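# Fork the loose switch onto the yellow-taped rack rails

## Task

With the fork, carry the unscrewed switch onto the pair of rack rails marked with yellow tape and push it all the way in. The rack is loose: it must tilt no more than a little (more fails the task) and must finish in its original spot.

## Robot and tools

Robot: a single six-joint arm (Elite-style, UR-like chain: shoulder pan, shoulder lift, elbow, wrist 1, wrist 2, wrist 3) with its base at (0, 0, +0.094) m in the scene frame, base possibly slightly tilted. Instead of a gripper it carries a rigid steel lifting fork with no motor or sensor. Nothing in a call controls the tool; a load stays on only through gravity, friction and blade shape.

Frame: everything uses the scene frame. The origin is on the table top under the arm base, +z is up, and +y is to the left when facing along +x. Positions are in metres, orientation as quat_wxyz.

Fork geometry: two flat blades, each 240 mm long, 30 mm wide and 8 mm thick, 110 mm apart, pointing along the tool point's -y axis. The tool point sits in the gap between blades, halfway along them, on the load-bearing face. Blade tips are 120 mm from it toward tool -y, and the upright back legs 120 mm toward tool +y. Load faces look along tool -z, so blades are level when tool +z points straight down. Blades tipped nose-down let a load slide off. A block juts about 10 cm from the last joint axis toward fork -y and rotates with the fork. A heavy load makes the tool point sag below and tilt away from the command; read the reported pose and correct.

execute_actions(actions, cameras): actions is a list of actions; each action is a table of 1 to 15 rows, one row per 1/30 s step, 0.5 s per action; a short table repeats its last row. Each row is six numbers in [-1, 1]: dx, dy, dz, rx, ry, rz. These are offsets, not poses: the target relative to the Hand target as it stood when that action began, along scene axes; rx, ry, rz form one rotation vector turning about the Hand target's position. Scale: 1.0 = 0.6 m or 180 degrees. Every row of an action counts from the same start, but the next action starts from the new Hand target, so repeating an offset keeps moving. cameras: list of names, ["all"], or []; with an empty actions list images come by default, otherwise none. An unknown camera name invalidates the call. An empty actions list also shows the scene number and other normally omitted fields.

move(target, speed, blend, blocking, cameras): a straight-line path for the tool point. target is one six-number row, or up to 15 rows, in the same offset layout and scale as above, all counted from the current Hand target (not chained from one another); the whole list must fit in 10 s. speed: m/s, 0.002 to 3.2, default 0.25 (turns up to twice that in rad/s), one value or one per target. blend: corner rounding in metres per target, 0 means stop at each. blocking=false returns after about 0.5 s while the motion continues. The path ignores obstacles; faster moves lag and overshoot more, especially with the arm stretched. Avoid paths passing near the arm's own base, as the shoulder posture can flip; go around. The arm is stiff, so aiming even slightly beyond a firm contact may fault it. The result adds a "move:" line: done (within 3 mm and 2 degrees), off_target, moving, held, or fault, plus limits=paced (pose clipped) or limits=held (steps withheld). done says nothing about contact.

wait(seconds 0 to 10): time passes, arm keeps its last command; a running move continues. stop(): brakes a running move, needing some distance. zoom_image(camera, region): camera is cam_head_left, cam_head_right or cam_wrist; region [x0, y0, x1, y1] pixels from the top-left, at most 504 by 504, on that camera's newest image. read_manual: licence texts only. finished_scene(scene): ends scene 1 or 2 irreversibly; calls after it go to the next scene.

Results: end_effector_position, end_effector_quat_wxyz and velocities (m/s, rad/s), Hand target (your last command after clipping; next offsets count from it), Joint positions in URDF order, Joint torques (total drive output, gravity included, with offset, scale and noise; positive toward increasing joint angle). Joint velocities may read "within noise". Printed poses can be a few cm off, more at long reach. The tool point often rests short of the Hand target; waiting doesn't fix it; the next action re-requests it, and you can send the leftover distance as an offset. To release a push, command back past the current tool point.

Controller: commanded orientation is clipped to 32 degrees from the measured one each step; position is favoured if both can't be reached. Motion trails commands by about 0.15 s. Joint speed caps: 2.09 rad/s for pan and lift, 2.62 for elbow, 3.14 for wrists. With the wrist close to the pan axis, small moves may swing the whole arm.

Cameras: cam_head_left and cam_head_right on a fixed bar, plus cam_wrist, all 672x504, with calibration supplied (good to a few mm near image centre).

Faults and things to avoid: contact torque at a joint limit (293, 293, 133, 49.8, 49.8, 49.8 N m, pan to wrist 3, held load included) or about 150 N (±25) outside force stops the arm for 10 s. Motor heat from holding loads, stretched poses or pushing at unreachable targets: MOTOR HOT from 70 °C, brakes at 85 °C for 30 to 60 s or more. Don't drop the switch, slam, hit fixed or heavy things, push hard, tip or shift the loose rack, or let anything fall off the table. Loose objects may get occasional small nudges. Faster completion and smooth, low-effort motion are preferred.

Each tool is called after "Emit:" as name(argument=value, ...), one argument or row to a line, values as JSON.

## Session

Emit:
execute_actions(
  actions=[],
)

Scene clock: 0.00 s.
end_effector_position=(+0.6600, +0.2529, +0.3169) end_effector_quat_wxyz=(+0.049, +0.971, +0.235, +0.002)
Joint positions: [3.144 -1.402 1.911 -2.097 -1.658 1.049]
Joint velocities: within noise
Joint torques (N m): no reading
Hand target: +0.6600, +0.2529, +0.3169; +0.049, +0.971, +0.235, +0.002

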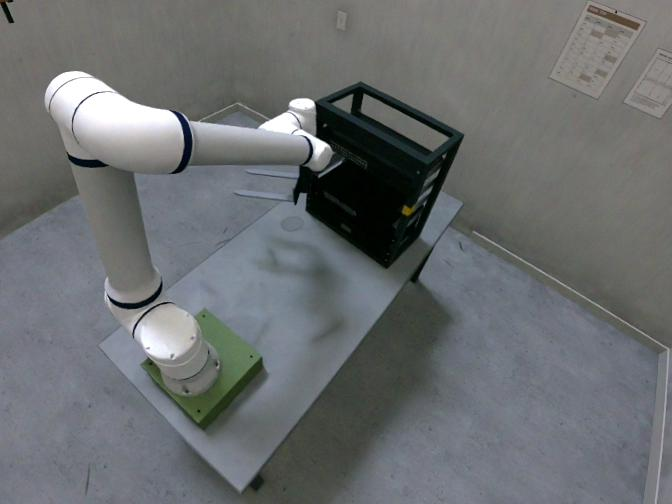

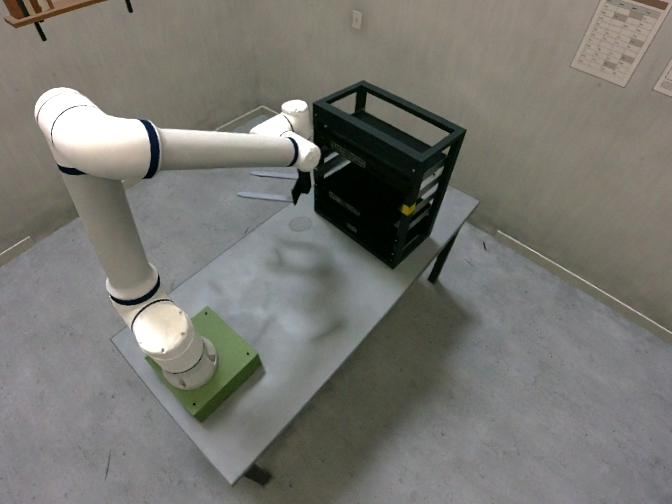

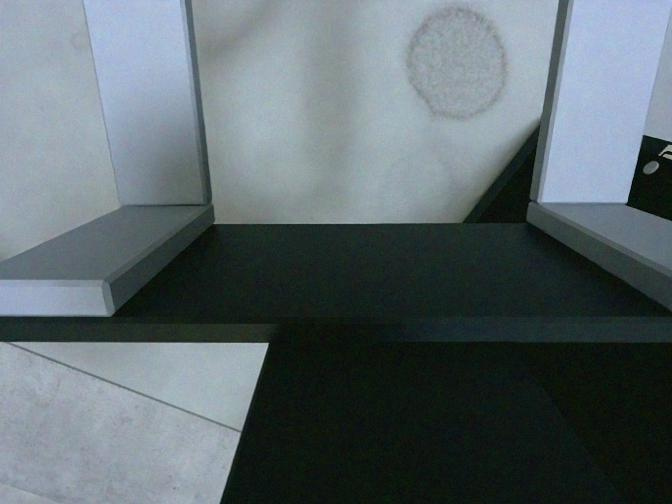

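Emit:
zoom_image(
  camera="cam_head_left",
  region=[220, 70, 480, 280],
)

Emit:
zoom_image(
  camera="cam_head_right",
  region=[220, 70, 480, 280],
)

Emit:
zoom_image(
  camera="cam_head_right",
  region=[310, 120, 470, 270],
)

Scaled by 1.938.

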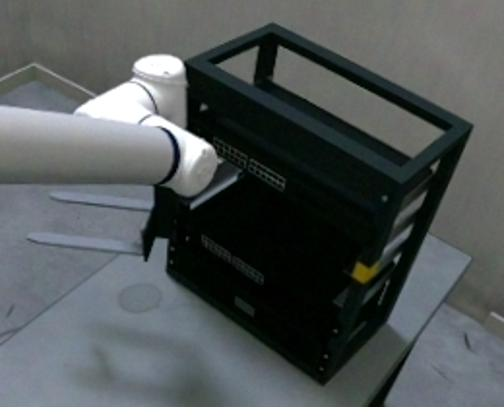

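Scaled by 1.938.

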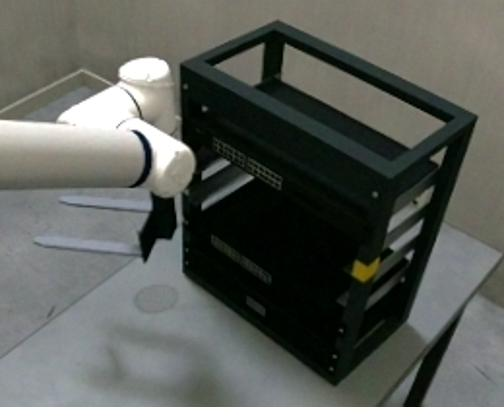

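Scaled by 3.150.

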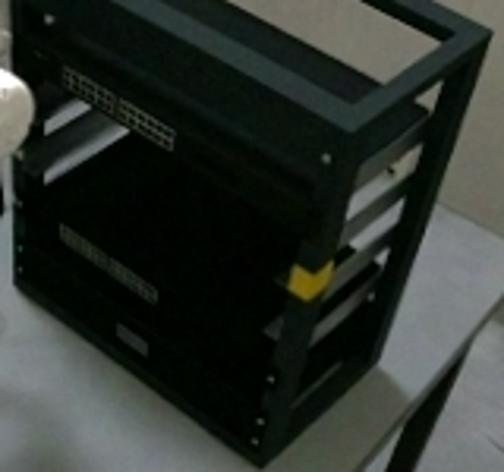

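Emit:
move(
  target=[
    [-0.267, -0.1, 0.2, 0, 0, -0.15],
    [-0.267, -0.42, 0.2, 0, 0, -0.65],
  ],
  blend=[0.05, 0],
  speed=0.3,
  cameras=["all"],
)

Scene clock: 30.93 s.
end_effector_position=(+0.4998, +0.0009, +0.4369) end_effector_quat_wxyz=(+0.027, +0.708, -0.705, -0.041)
Joint positions: [2.687 -2.159 2.239 -1.543 -1.6 2.638]
Joint torques (N m): [11.12 10.38 -100.56 -4.25 2.35 3.39]
Hand target: +0.4998, +0.0009, +0.4369; +0.027, +0.708, -0.705, -0.041
Off the commanded pose: 0.000 m, 0 deg.
move: done
camera_calibration:
cam_wrist: T_world_to_cam=[[-0.0115767, -0.998921, -0.0449695, 0.0358648], [-0.900556, -0.00913009, 0.434643, 0.131578], [-0.434585, 0.0455293, -0.899479, 0.704496], [0, 0, 0, 1]] pos_world=[0.425072, 0.00495216, 0.578103]

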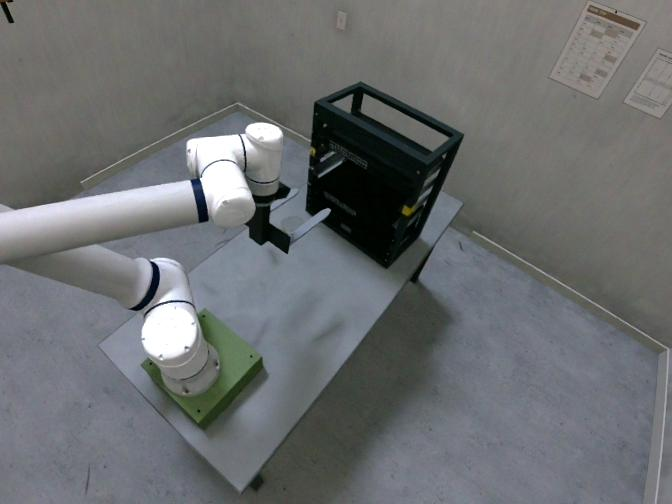

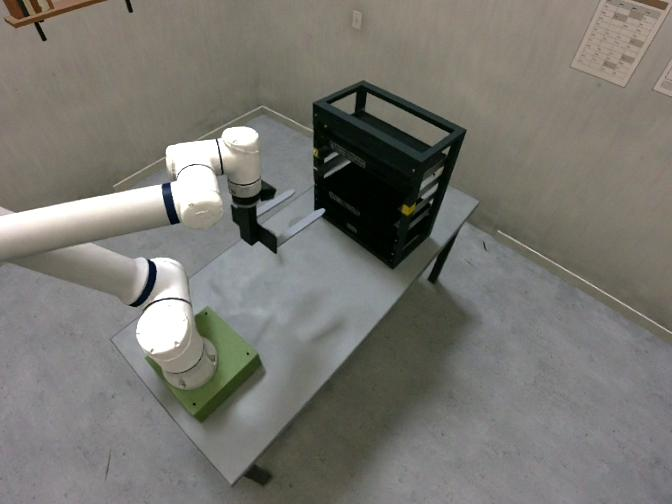

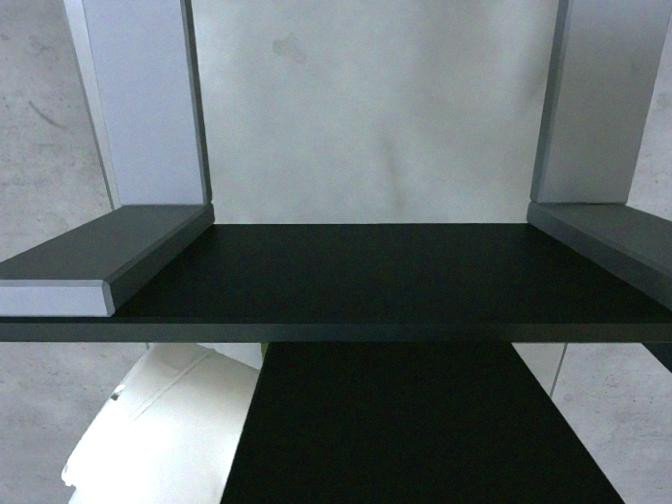

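Emit:
move(
  target=[
    [0.1, 0, 0.15, 0, -0.2, 0],
    [0.15, 0, 0.12, 0, -0.42, 0],
  ],
  blend=[0.05, 0],
  speed=0.3,
  cameras=["all"],
)

Scene clock: 38.70 s.
end_effector_position=(+0.5897, +0.0009, +0.5089) end_effector_quat_wxyz=(-0.410, +0.584, -0.573, +0.402)
Joint positions: [2.426 -1.65 2.879 -3.882 -0.848 2.812]
Joint torques (N m): [10.11 -2.51 -51.22 -10.95 0.02 3.22]
Hand target: +0.5898, +0.0009, +0.5089; -0.411, +0.584, -0.573, +0.402
Off the commanded pose: 0.000 m, 0 deg.
move: done
camera_calibration:
cam_wrist: T_world_to_cam=[[0.0406937, -0.998914, -0.0226933, -0.00202436], [-0.645213, -0.0089292, -0.763951, 0.640652], [0.762919, 0.04573, -0.644875, -0.0274082], [0, 0, 0, 1]] pos_world=[0.434349, 0.00495172, 0.471706]

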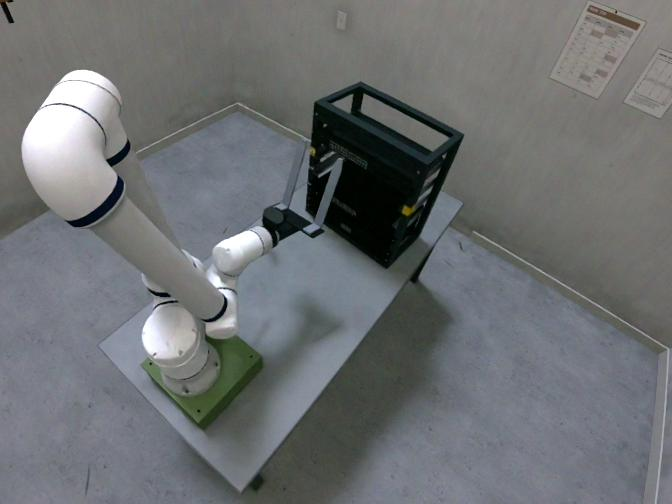

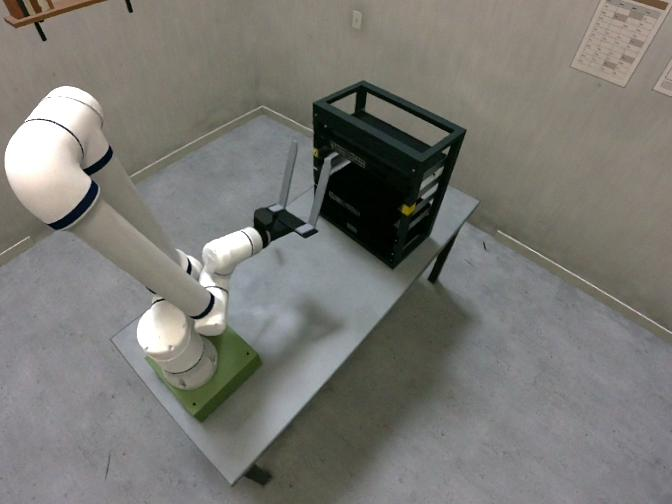

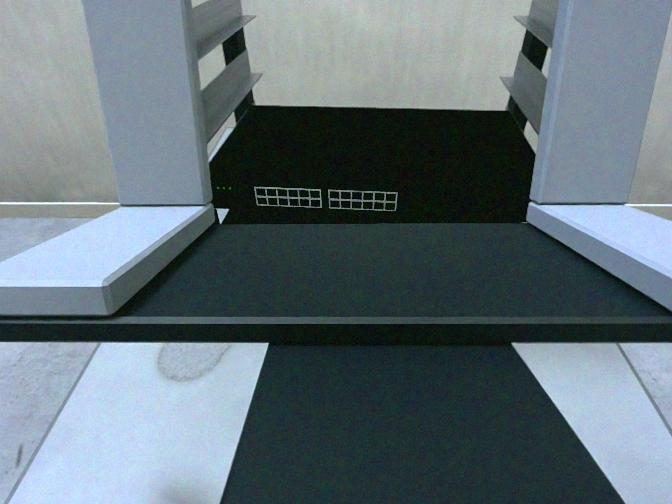

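Emit:
move(
  target=[0, 0.27, 0.0, 0, -0.04, 0],
  speed=0.25,
  cameras=["cam_wrist"],
)

Emit:
move(
  target=[0, -0.56, 0.0, 0, 0, 0],
  speed=0.3,
  cameras=["cam_wrist"],
)

Scene clock: 53.47 s.
end_effector_position=(+0.5898, +0.1629, +0.5089) end_effector_quat_wxyz=(-0.446, +0.558, -0.546, +0.437)
Joint positions: [3.1 -1.295 2.755 -4.365 -1.464 3.122]
Joint torques (N m): [9.66 -26.44 -34.17 -11.65 -2.53 3.35]
Hand target: +0.5898, +0.1629, +0.5089; -0.446, +0.558, -0.546, +0.438
Off the commanded pose: 0.000 m, 0 deg.
move: done
camera_calibration:
cam_wrist: T_world_to_cam=[[0.0431697, -0.998915, -0.0174884, 0.155678], [-0.544262, -0.00883482, -0.838868, 0.620683], [0.837804, 0.045732, -0.544053, -0.130308], [0, 0, 0, 1]] pos_world=[0.440266, 0.166952, 0.452499]
Images, in order (width x height): cam_wrist 672x504.

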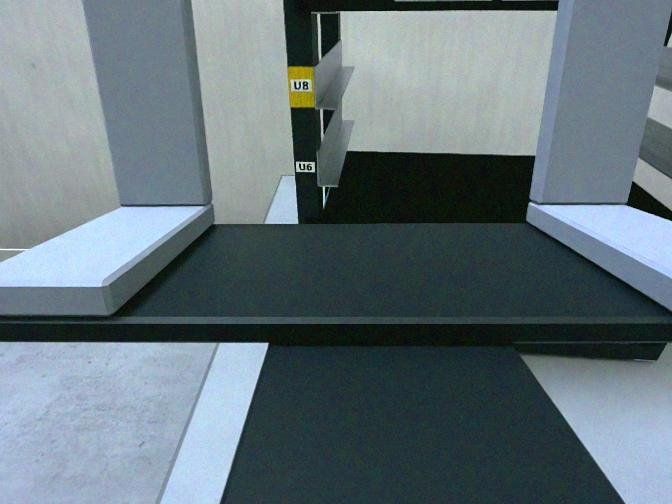

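Scene clock: 55.60 s.
end_effector_position=(+0.5898, -0.1731, +0.5089) end_effector_quat_wxyz=(-0.446, +0.558, -0.546, +0.438)
Joint positions: [2.028 -1.36 2.783 -4.003 -0.452 2.634]
Joint torques (N m): [-21.79 -47.06 -34.1 -3.39 5.45 -2.38]
Hand target: +0.5898, -0.1731, +0.5089; -0.446, +0.558, -0.546, +0.438
Off the commanded pose: 0.000 m, 0 deg.
move: done
camera_calibration:
cam_wrist: T_world_to_cam=[[0.0429519, -0.998925, -0.017453, -0.179781], [-0.543965, -0.00872955, -0.839063, 0.617605], [0.838008, 0.0455331, -0.543755, -0.115259], [0, 0, 0, 1]] pos_world=[0.440265, -0.168948, 0.452399]
Images, in order (width x height): cam_wrist 672x504.

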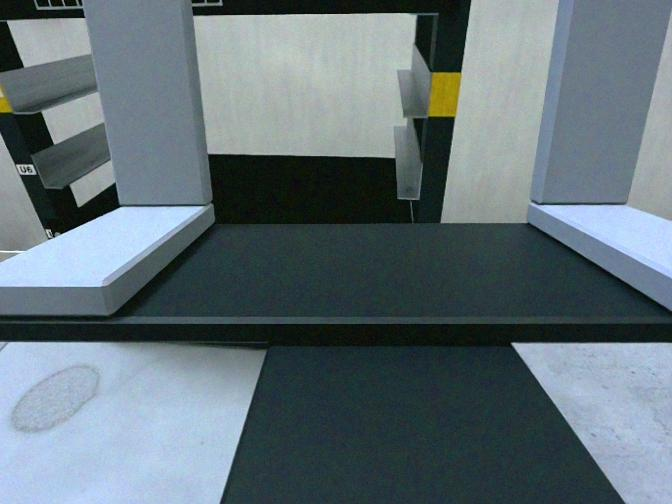

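Emit:
zoom_image(
  camera="cam_wrist",
  region=[200, 0, 540, 225],
)

Emit:
move(
  target=[0, 0, 0.22, 0, 0, 0],
  speed=0.3,
  cameras=["cam_wrist"],
)

Emit:
move(
  target=[0, 0.56, 0, 0, 0, 0],
  speed=0.3,
  cameras=["cam_wrist"],
)

Scaled by 1.482.

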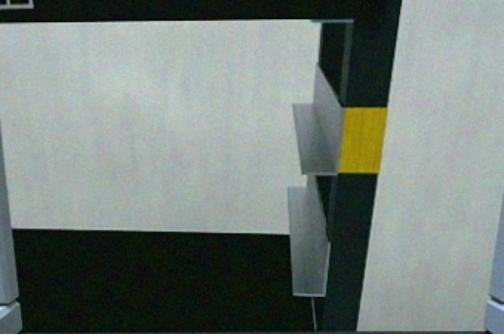

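Scene clock: 60.87 s.
end_effector_position=(+0.5898, -0.1731, +0.6408) end_effector_quat_wxyz=(-0.446, +0.558, -0.546, +0.438)
Joint positions: [2.033 -1.846 2.682 -3.422 -0.455 2.64]
Joint torques (N m): [-21.29 -28.67 -75 -3.35 5.68 -2.11]
Hand target: +0.5898, -0.1731, +0.6409; -0.446, +0.558, -0.546, +0.438
Off the commanded pose: 0.000 m, 0 deg.
move: done
camera_calibration:
cam_wrist: T_world_to_cam=[[0.0429031, -0.998925, -0.0175281, -0.177418], [-0.543781, -0.00862988, -0.839183, 0.728337], [0.83813, 0.0455349, -0.543567, -0.0437841], [0, 0, 0, 1]] pos_world=[0.440364, -0.168948, 0.584299]
Images, in order (width x height): cam_wrist 672x504.

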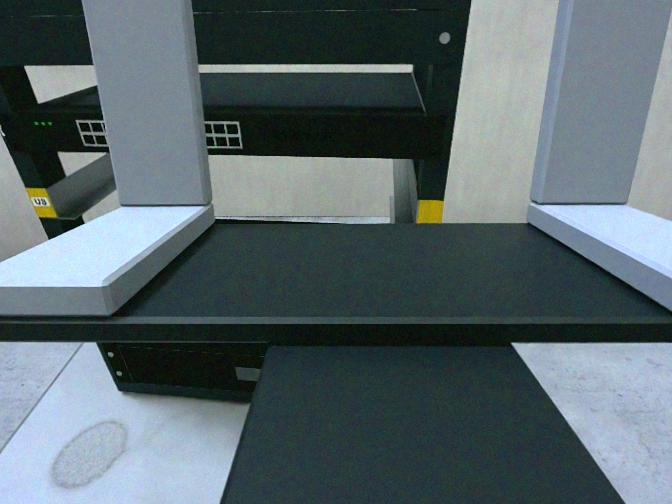

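Scene clock: 62.93 s.
end_effector_position=(+0.5898, +0.1629, +0.6409) end_effector_quat_wxyz=(-0.446, +0.558, -0.546, +0.437)
Joint positions: [3.097 -1.775 2.671 -3.802 -1.461 3.121]
Joint torques (N m): [11.54 -8.99 -74.61 -11.74 -1.9 3.3]
Hand target: +0.5898, +0.1629, +0.6409; -0.446, +0.558, -0.546, +0.438
Off the commanded pose: 0.000 m, 0 deg.
move: done
camera_calibration:
cam_wrist: T_world_to_cam=[[0.0432224, -0.998914, -0.0174012, 0.157912], [-0.544144, -0.00893028, -0.838945, 0.731421], [0.837878, 0.0457299, -0.543939, -0.058592], [0, 0, 0, 1]] pos_world=[0.440266, 0.166952, 0.584499]
Images, in order (width x height): cam_wrist 672x504.

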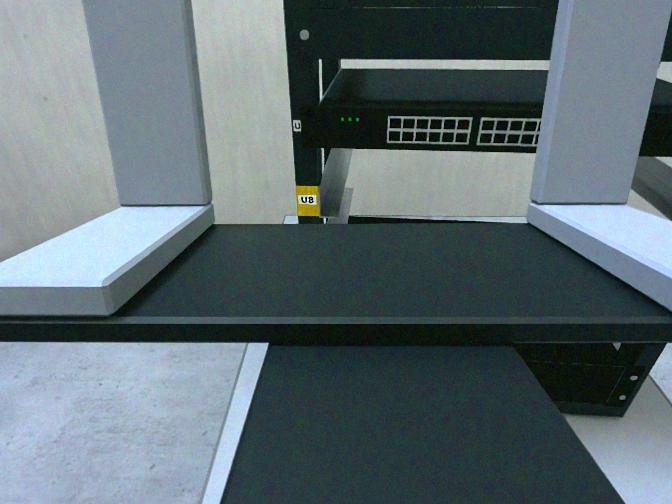

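Emit:
zoom_image(
  camera="cam_wrist",
  region=[280, 0, 560, 225],
)

Emit:
move(
  target=[0, -0.05, -0.35, 0, 0.04, 0],
  speed=0.3,
  cameras=["cam_wrist"],
)

Emit:
zoom_image(
  camera="cam_wrist",
  region=[210, 0, 550, 225],
)

Scaled by 1.800.

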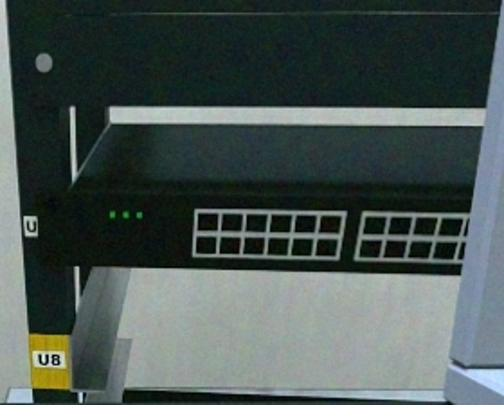

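Scene clock: 67.73 s.
end_effector_position=(+0.5898, +0.1329, +0.4309) end_effector_quat_wxyz=(-0.410, +0.584, -0.573, +0.402)
Joint positions: [2.975 -1.141 2.828 -4.459 -1.351 3.066]
Joint torques (N m): [-22.26 -30.02 -17.59 -12.15 2.34 -2.13]
Hand target: +0.5898, +0.1329, +0.4309; -0.411, +0.584, -0.573, +0.402
Off the commanded pose: 0.000 m, 0 deg.
move: done
camera_calibration:
cam_wrist: T_world_to_cam=[[0.040495, -0.99892, -0.0227745, 0.128181], [-0.645111, -0.00873262, -0.764039, 0.582205], [0.763015, 0.0456318, -0.644768, -0.0838147], [0, 0, 0, 1]] pos_world=[0.434348, 0.136952, 0.393705]
Images, in order (width x height): cam_wrist 672x504.

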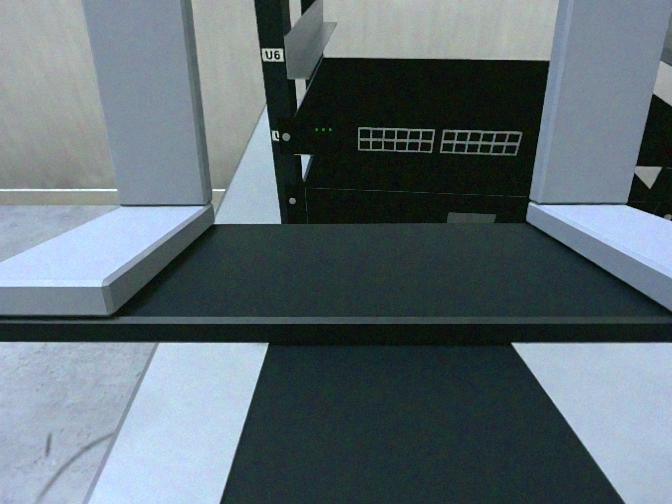

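Scaled by 1.482.

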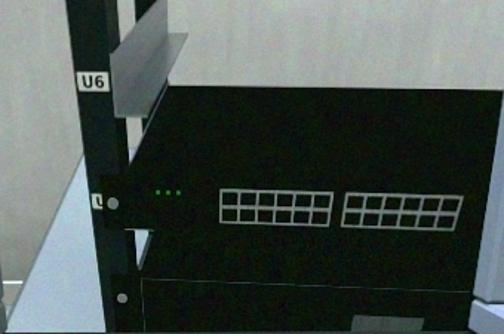

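Emit:
move(
  target=[
    [-0.03, -0.1, 0.4, 0, 0.1, 0],
    [0.1, -0.222, 0.7, 0, 0.25, -0.007],
    [0.35, -0.222, 0.7, 0, 0.278, -0.007],
  ],
  blend=[0.05, 0.05, 0],
  speed=0.3,
  cameras=["all"],
)

Scene clock: 142.93 s.
end_effector_position=(+0.7996, -0.0003, +0.8509) end_effector_quat_wxyz=(-0.125, +0.693, -0.699, +0.121)
Joint positions: [2.86 -1.771 1.517 -1.634 -1.454 2.842]
Joint torques (N m): [11.12 -29.19 -101.46 -7.34 -1.28 3.49]
Hand target: +0.7998, -0.0003, +0.8509; -0.125, +0.693, -0.699, +0.121
Off the commanded pose: 0.000 m, 0 deg.
move: done
camera_calibration:
cam_wrist: T_world_to_cam=[[-0.0106868, -0.999269, -0.0367086, 0.0490485], [-0.999938, 0.0105663, 0.00347472, 0.668015], [-0.0030843, 0.0367435, -0.99932, 0.947132], [0, 0, 0, 1]] pos_world=[0.671419, 0.00715325, 0.945967]

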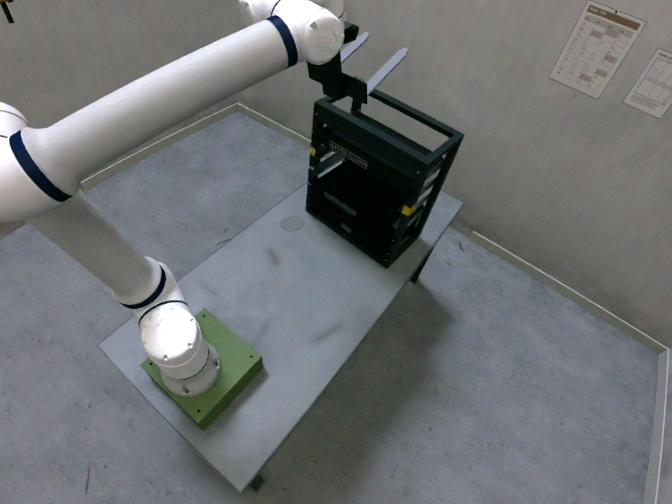

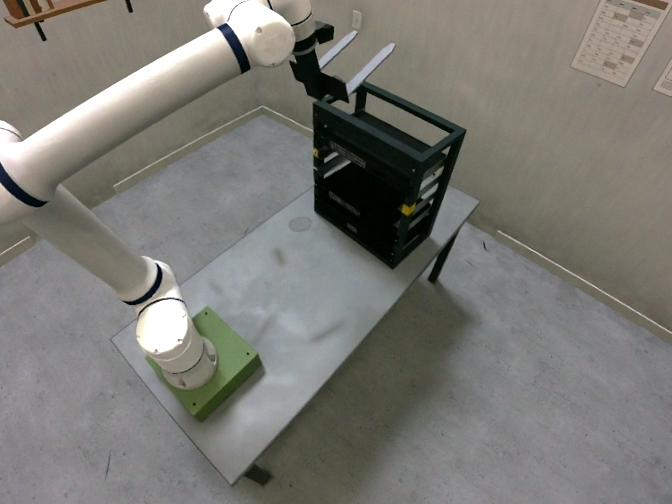

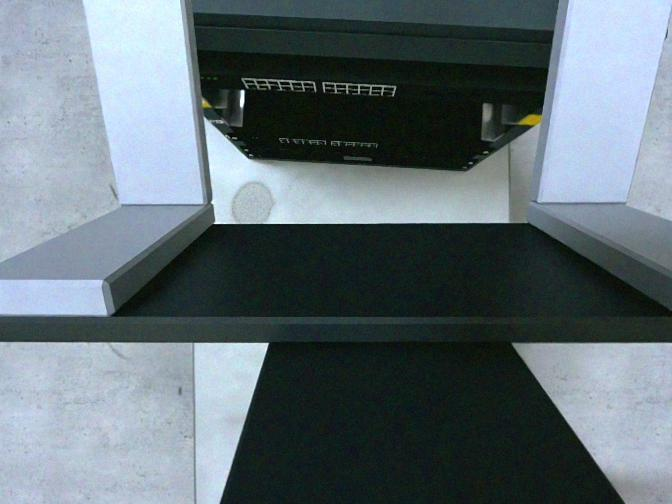

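Emit:
zoom_image(
  camera="cam_wrist",
  region=[180, 0, 380, 110],
)

Emit:
zoom_image(
  camera="cam_wrist",
  region=[380, 0, 580, 110],
)

Emit:
zoom_image(
  camera="cam_wrist",
  region=[190, 90, 390, 230],
)

Emit:
zoom_image(
  camera="cam_wrist",
  region=[380, 90, 580, 230],
)

Scaled by 2.520.

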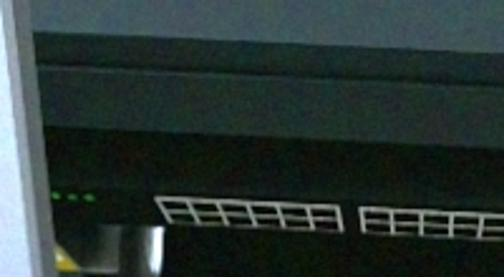

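Scaled by 2.520.

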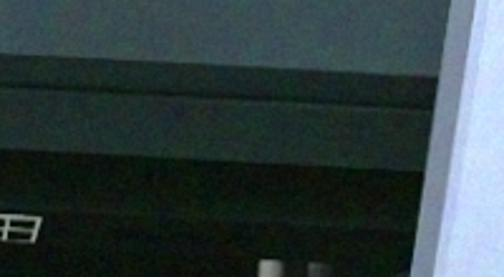

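Scaled by 2.520.

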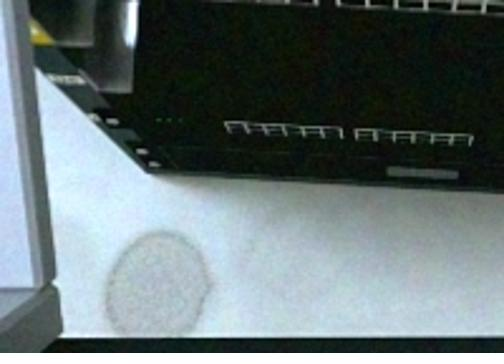

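Scaled by 2.520.

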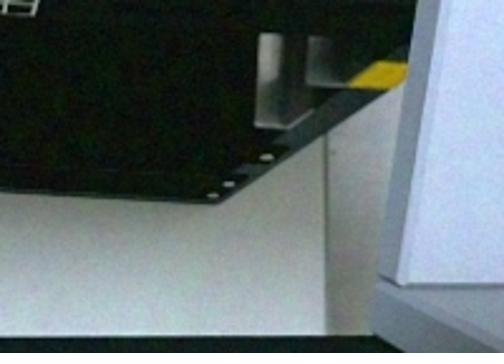

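Emit:
move(
  target=[
    [-0.36, 0.005, 0, 0.0012, 0.0556, -0.0105],
    [-0.36, 0.005, -0.3, 0.0024, 0.1113, -0.0209],
    [-0.293, 0.005, -0.718, 0.0024, 0.1113, -0.0209],
  ],
  blend=[0.05, 0.05, 0],
  speed=0.3,
  cameras=["all"],
)

Emit:
zoom_image(
  camera="cam_head_right",
  region=[220, 70, 480, 280],
)

Emit:
zoom_image(
  camera="cam_head_left",
  region=[220, 70, 480, 280],
)

Scene clock: 167.23 s.
end_effector_position=(+0.6239, +0.0027, +0.4202) end_effector_quat_wxyz=(+0.000, +0.680, -0.733, +0.000)
Joint positions: [2.832 -1.936 2.202 -1.823 -1.569 2.861]
Joint torques (N m): [9.49 -10.18 -75.04 -10.05 1.85 3.26]
Hand target: +0.6240, +0.0027, +0.4201; +0.000, +0.680, -0.733, +0.000
Off the commanded pose: 0.000 m, 0 deg.
move: done
camera_calibration:
cam_wrist: T_world_to_cam=[[-0.0881246, -0.995748, -0.0268224, 0.0784666], [-0.935383, 0.0734642, 0.345921, 0.3094], [-0.342479, 0.0555733, -0.93788, 0.702001], [0, 0, 0, 1]] pos_world=[0.536743, 0.0163906, 0.55347]

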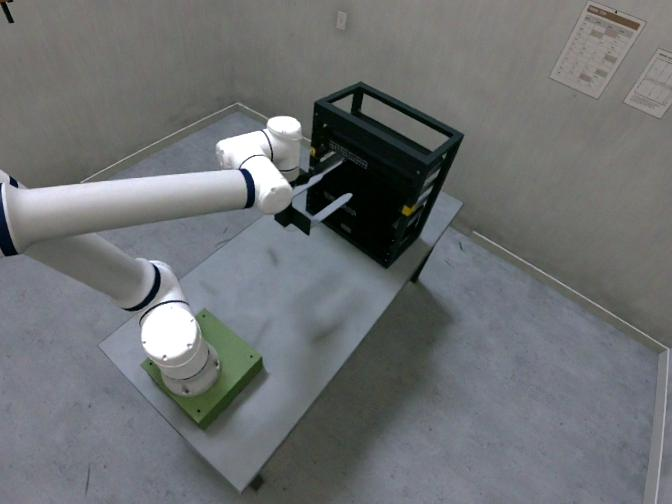

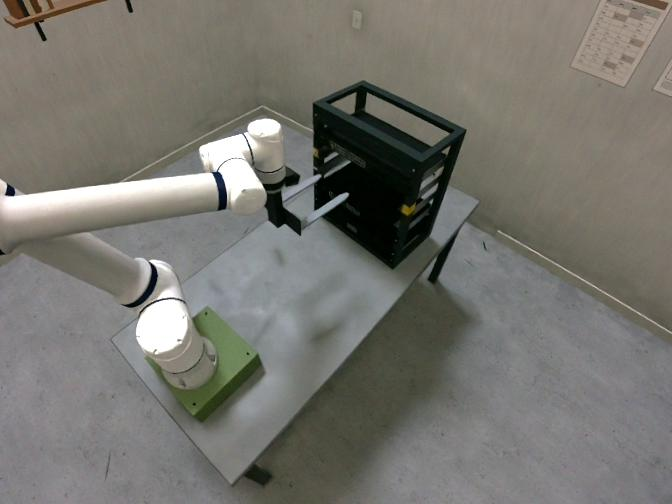

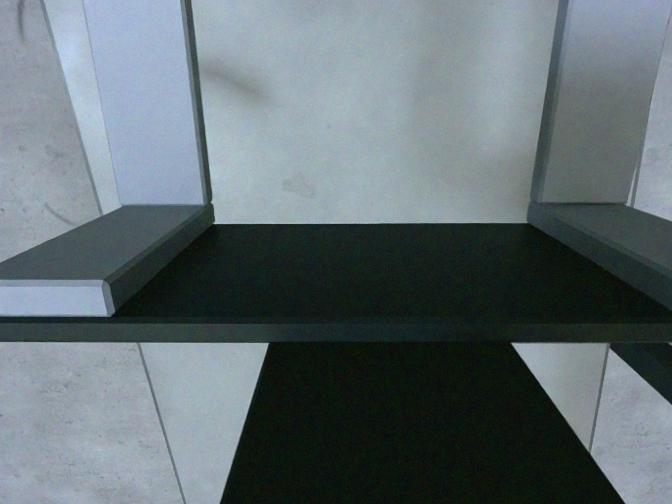

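Scaled by 1.938.

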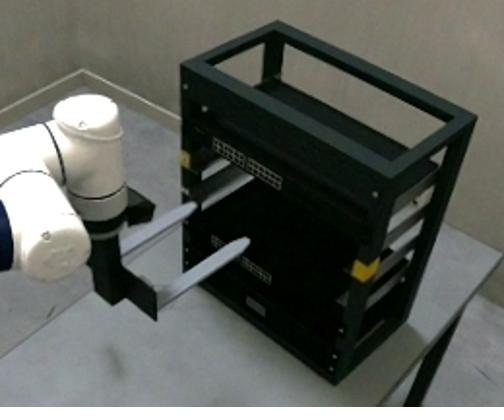

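Scaled by 1.938.

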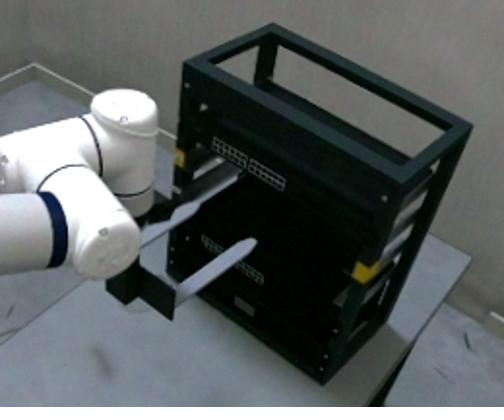

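Emit:
move(
  target=[
    [0, 0, -0.0167, 0, 0, 0],
    [0.468, -0.0356, -0.0167, 0, 0, 0],
  ],
  speed=0.18,
  cameras=["all"],
)

Emit:
zoom_image(
  camera="cam_head_right",
  region=[220, 70, 480, 280],
)

Emit:
zoom_image(
  camera="cam_head_left",
  region=[220, 70, 480, 280],
)

Scene clock: 187.30 s.
end_effector_position=(+0.9046, -0.0186, +0.4101) end_effector_quat_wxyz=(+0.000, +0.680, -0.733, +0.000)
Joint positions: [2.938 -1.425 1.779 -1.911 -1.567 2.967]
Joint torques (N m): [10.05 -63.22 -97.18 -4.99 -1.76 3.39]
Hand target: +0.9048, -0.0186, +0.4100; +0.000, +0.680, -0.733, +0.000
Off the commanded pose: 0.000 m, 0 deg.
move: done
camera_calibration:
cam_wrist: T_world_to_cam=[[-0.0881246, -0.995748, -0.0268224, 0.0817228], [-0.935383, 0.0734642, 0.345921, 0.57702], [-0.342479, 0.0555733, -0.93788, 0.789847], [0, 0, 0, 1]] pos_world=[0.817443, -0.0049094, 0.54337]

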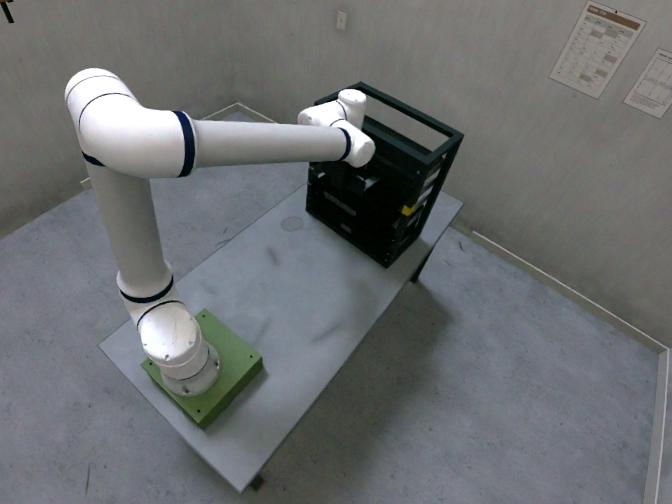

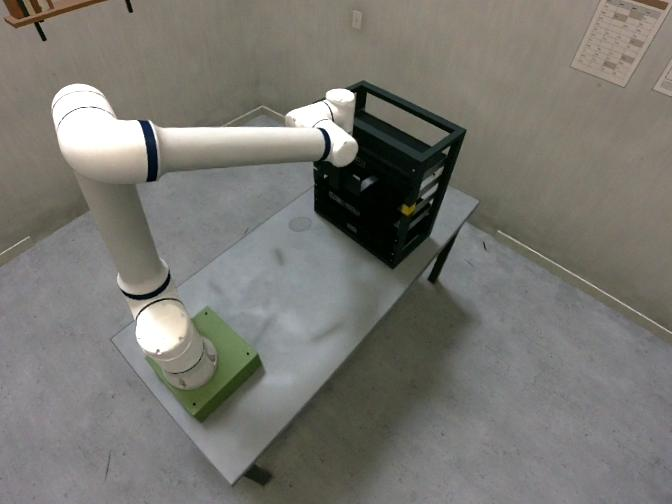

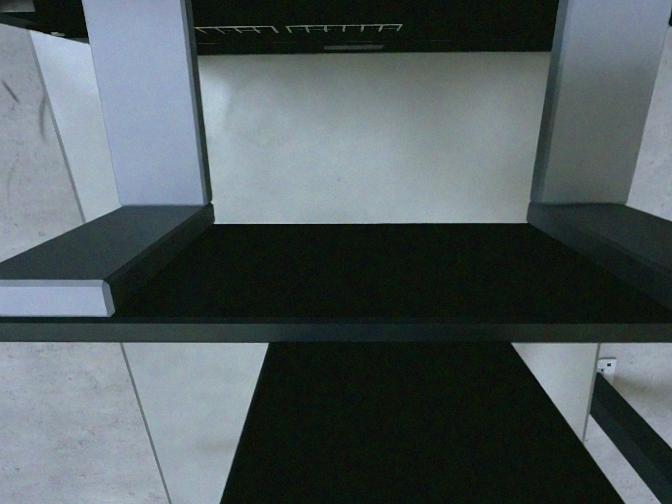

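Scaled by 1.938.

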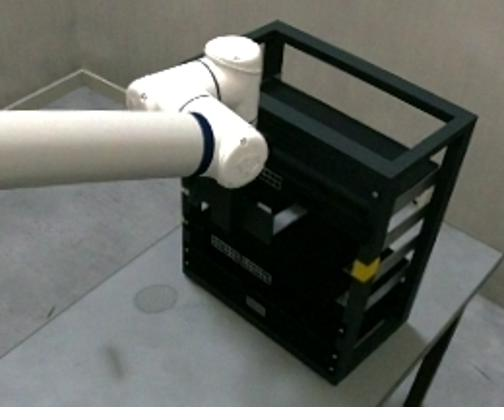

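Scaled by 1.938.

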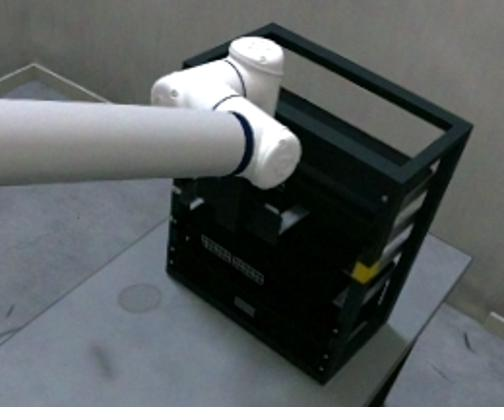

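Emit:
zoom_image(
  camera="cam_wrist",
  region=[190, 10, 380, 110],
)

Emit:
zoom_image(
  camera="cam_wrist",
  region=[370, 10, 560, 110],
)

Scaled by 2.653.

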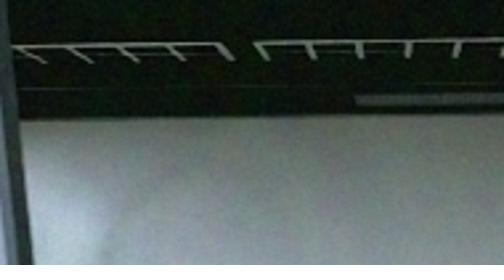

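Scaled by 2.653.

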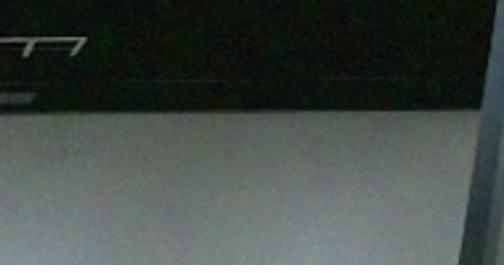

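Emit:
move(
  target=[0, 0, 0.022, 0, -0.0028, -0.001],
  speed=0.05,
)

Emit:
move(
  target=[0, 0, 0.01, 0, 0, 0],
  speed=0.03,
)

Emit:
move(
  target=[0, 0, 0.01, 0, 0, 0],
  speed=0.03,
  cameras=["all"],
)

Scene clock: 198.17 s.
end_effector_position=(+0.9048, -0.0186, +0.4229) end_effector_quat_wxyz=(-0.003, +0.679, -0.734, +0.003)
Joint positions: [2.938 -1.435 1.77 -1.901 -1.565 2.97]
Joint torques (N m): [-22.36 -90.33 -99.03 -5.7 1.99 3.62]
Hand target: +0.9048, -0.0186, +0.4232; -0.003, +0.679, -0.734, +0.003
Off the commanded pose: 0.000 m, 0 deg.
move: done

Scene clock: 198.90 s.
end_effector_position=(+0.9048, -0.0186, +0.4290) end_effector_quat_wxyz=(-0.003, +0.679, -0.734, +0.003)
Joint positions: [2.938 -1.438 1.763 -1.891 -1.565 2.97]
Joint torques (N m): [-21.34 -88.85 -99.31 -5.48 2.05 3.01]
Hand target: +0.9048, -0.0186, +0.4292; -0.003, +0.679, -0.734, +0.003
Off the commanded pose: 0.000 m, 0 deg.
move: done

Scene clock: 199.63 s.
end_effector_position=(+0.9048, -0.0187, +0.4350) end_effector_quat_wxyz=(-0.003, +0.679, -0.734, +0.003)
Joint positions: [2.938 -1.441 1.755 -1.88 -1.565 2.97]
Joint torques (N m): [-21.6 -88.33 -98.77 -5.39 2.14 0.68]
Hand target: +0.9048, -0.0186, +0.4352; -0.003, +0.679, -0.734, +0.003
Off the commanded pose: 0.000 m, 0 deg.
move: done
camera_calibration:
cam_wrist: T_world_to_cam=[[-0.0910423, -0.995466, -0.0275608, 0.0852811], [-0.938143, 0.07645, 0.337702, 0.57461], [-0.334064, 0.0566012, -0.940849, 0.80701], [0, 0, 0, 1]] pos_world=[0.816424, -0.00471229, 0.567579]

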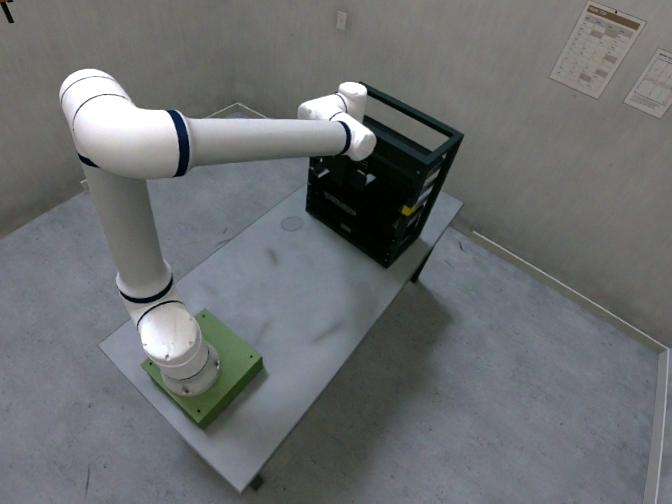

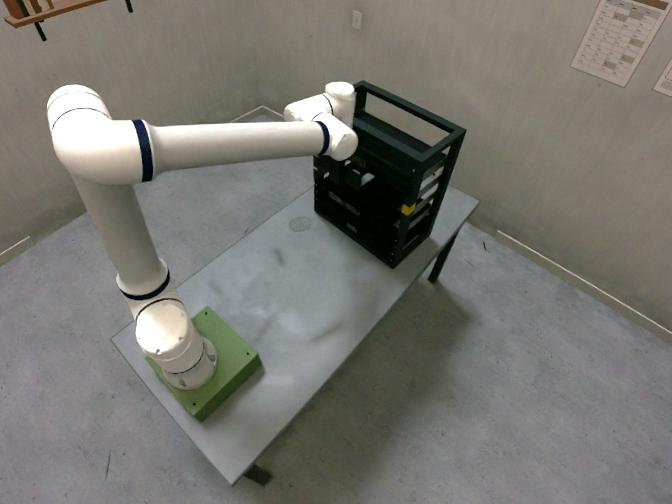

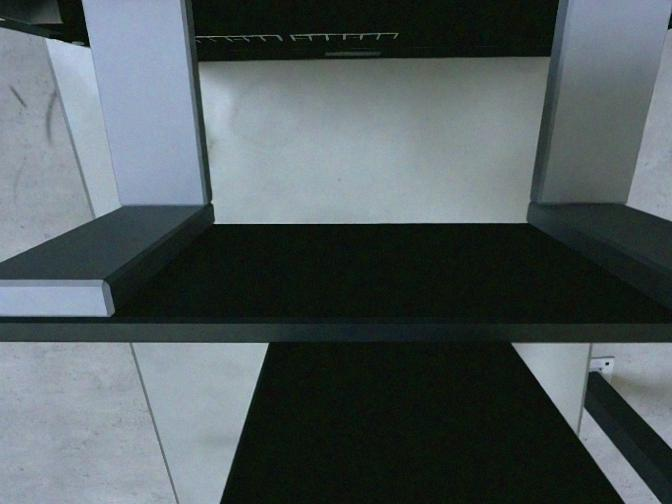

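Emit:
move(
  target=[0, 0, 0.01, 0, 0, 0],
  speed=0.03,
)

Emit:
move(
  target=[0, 0, 0.0067, 0, 0, 0],
  speed=0.03,
)

Emit:
execute_actions(
  actions=[],
)

Emit:
zoom_image(
  camera="cam_head_left",
  region=[300, 70, 480, 220],
)

Emit:
zoom_image(
  camera="cam_head_right",
  region=[300, 70, 480, 220],
)

Scene clock: 205.53 s.
end_effector_position=(+0.9047, -0.0186, +0.4407) end_effector_quat_wxyz=(-0.003, +0.679, -0.734, +0.003) end_effector_velocity=(+0.002, +0.000, +0.007) end_effector_angular_velocity=(-0.002, -0.007, +0.000)
Joint positions: [2.938 -1.444 1.748 -1.869 -1.565 2.97]
Joint velocities: [0 -0.003 -0.006 0.001 0 0]
Joint torques (N m): [-21.66 -126.46 -142.29 -19.21 1.49 -1.43]
Hand target: +0.9048, -0.0186, +0.4412; -0.003, +0.679, -0.734, +0.003
Off the commanded pose: 0.001 m, 0 deg.
move: done

Scene clock: 206.23 s.
end_effector_position=(+0.9048, -0.0186, +0.4451) end_effector_quat_wxyz=(-0.003, +0.679, -0.734, +0.003)
Joint positions: [2.938 -1.446 1.742 -1.862 -1.565 2.97]
Joint torques (N m): [-22.77 -124.34 -143.52 -18.72 1.56 -1.72]
Hand target: +0.9048, -0.0186, +0.4453; -0.003, +0.679, -0.734, +0.003
Off the commanded pose: 0.000 m, 0 deg.
move: done

Scene clock: 206.23 s.
end_effector_position=(+0.9048, -0.0186, +0.4451) end_effector_quat_wxyz=(-0.003, +0.679, -0.734, +0.003)
Joint positions: [2.938 -1.446 1.742 -1.862 -1.565 2.97]
Joint velocities: within noise
Joint torques (N m): [-22.77 -124.34 -143.52 -18.72 1.56 -1.72]
Hand target: +0.9048, -0.0186, +0.4453; -0.003, +0.679, -0.734, +0.003
Off the commanded pose: 0.000 m, 0 deg.
camera_calibration:
cam_wrist: T_world_to_cam=[[-0.0909499, -0.995473, -0.027593, 0.0854998], [-0.938152, 0.0763522, 0.337701, 0.57124], [-0.334065, 0.0566003, -0.940849, 0.81642], [0, 0, 0, 1]] pos_world=[0.816424, -0.00471225, 0.577578]

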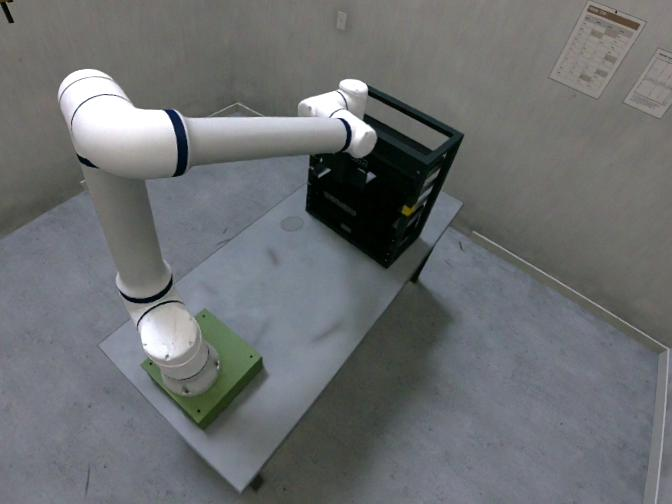

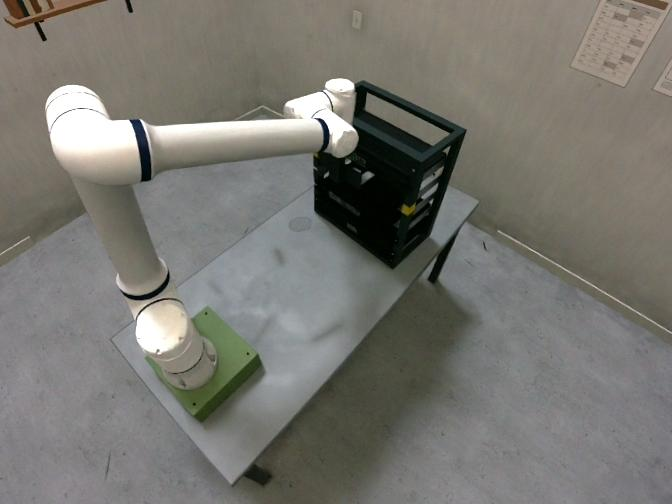

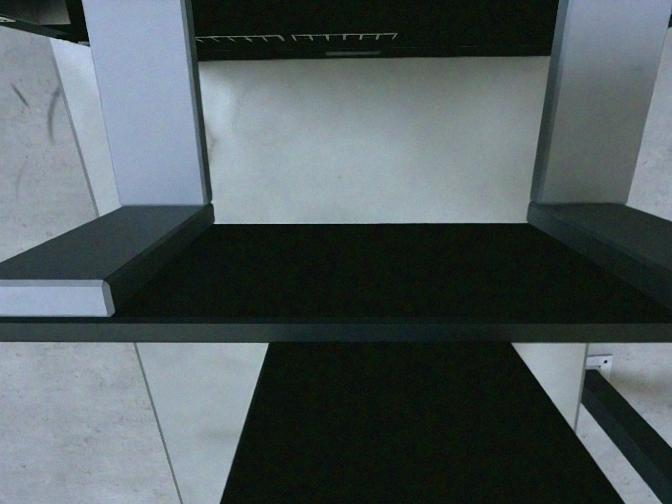

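Scaled by 2.800.

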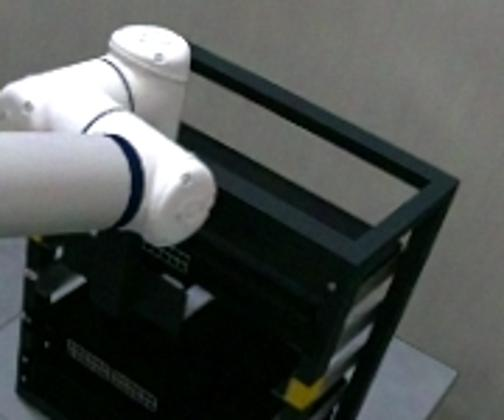

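Scaled by 2.800.

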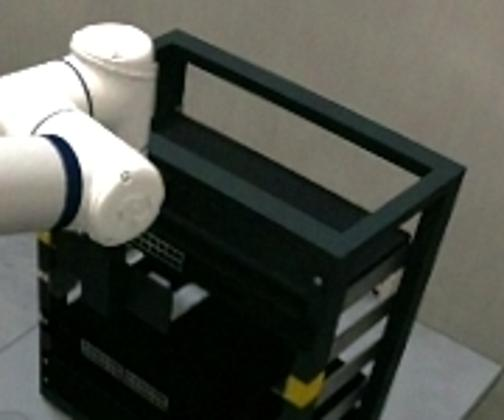

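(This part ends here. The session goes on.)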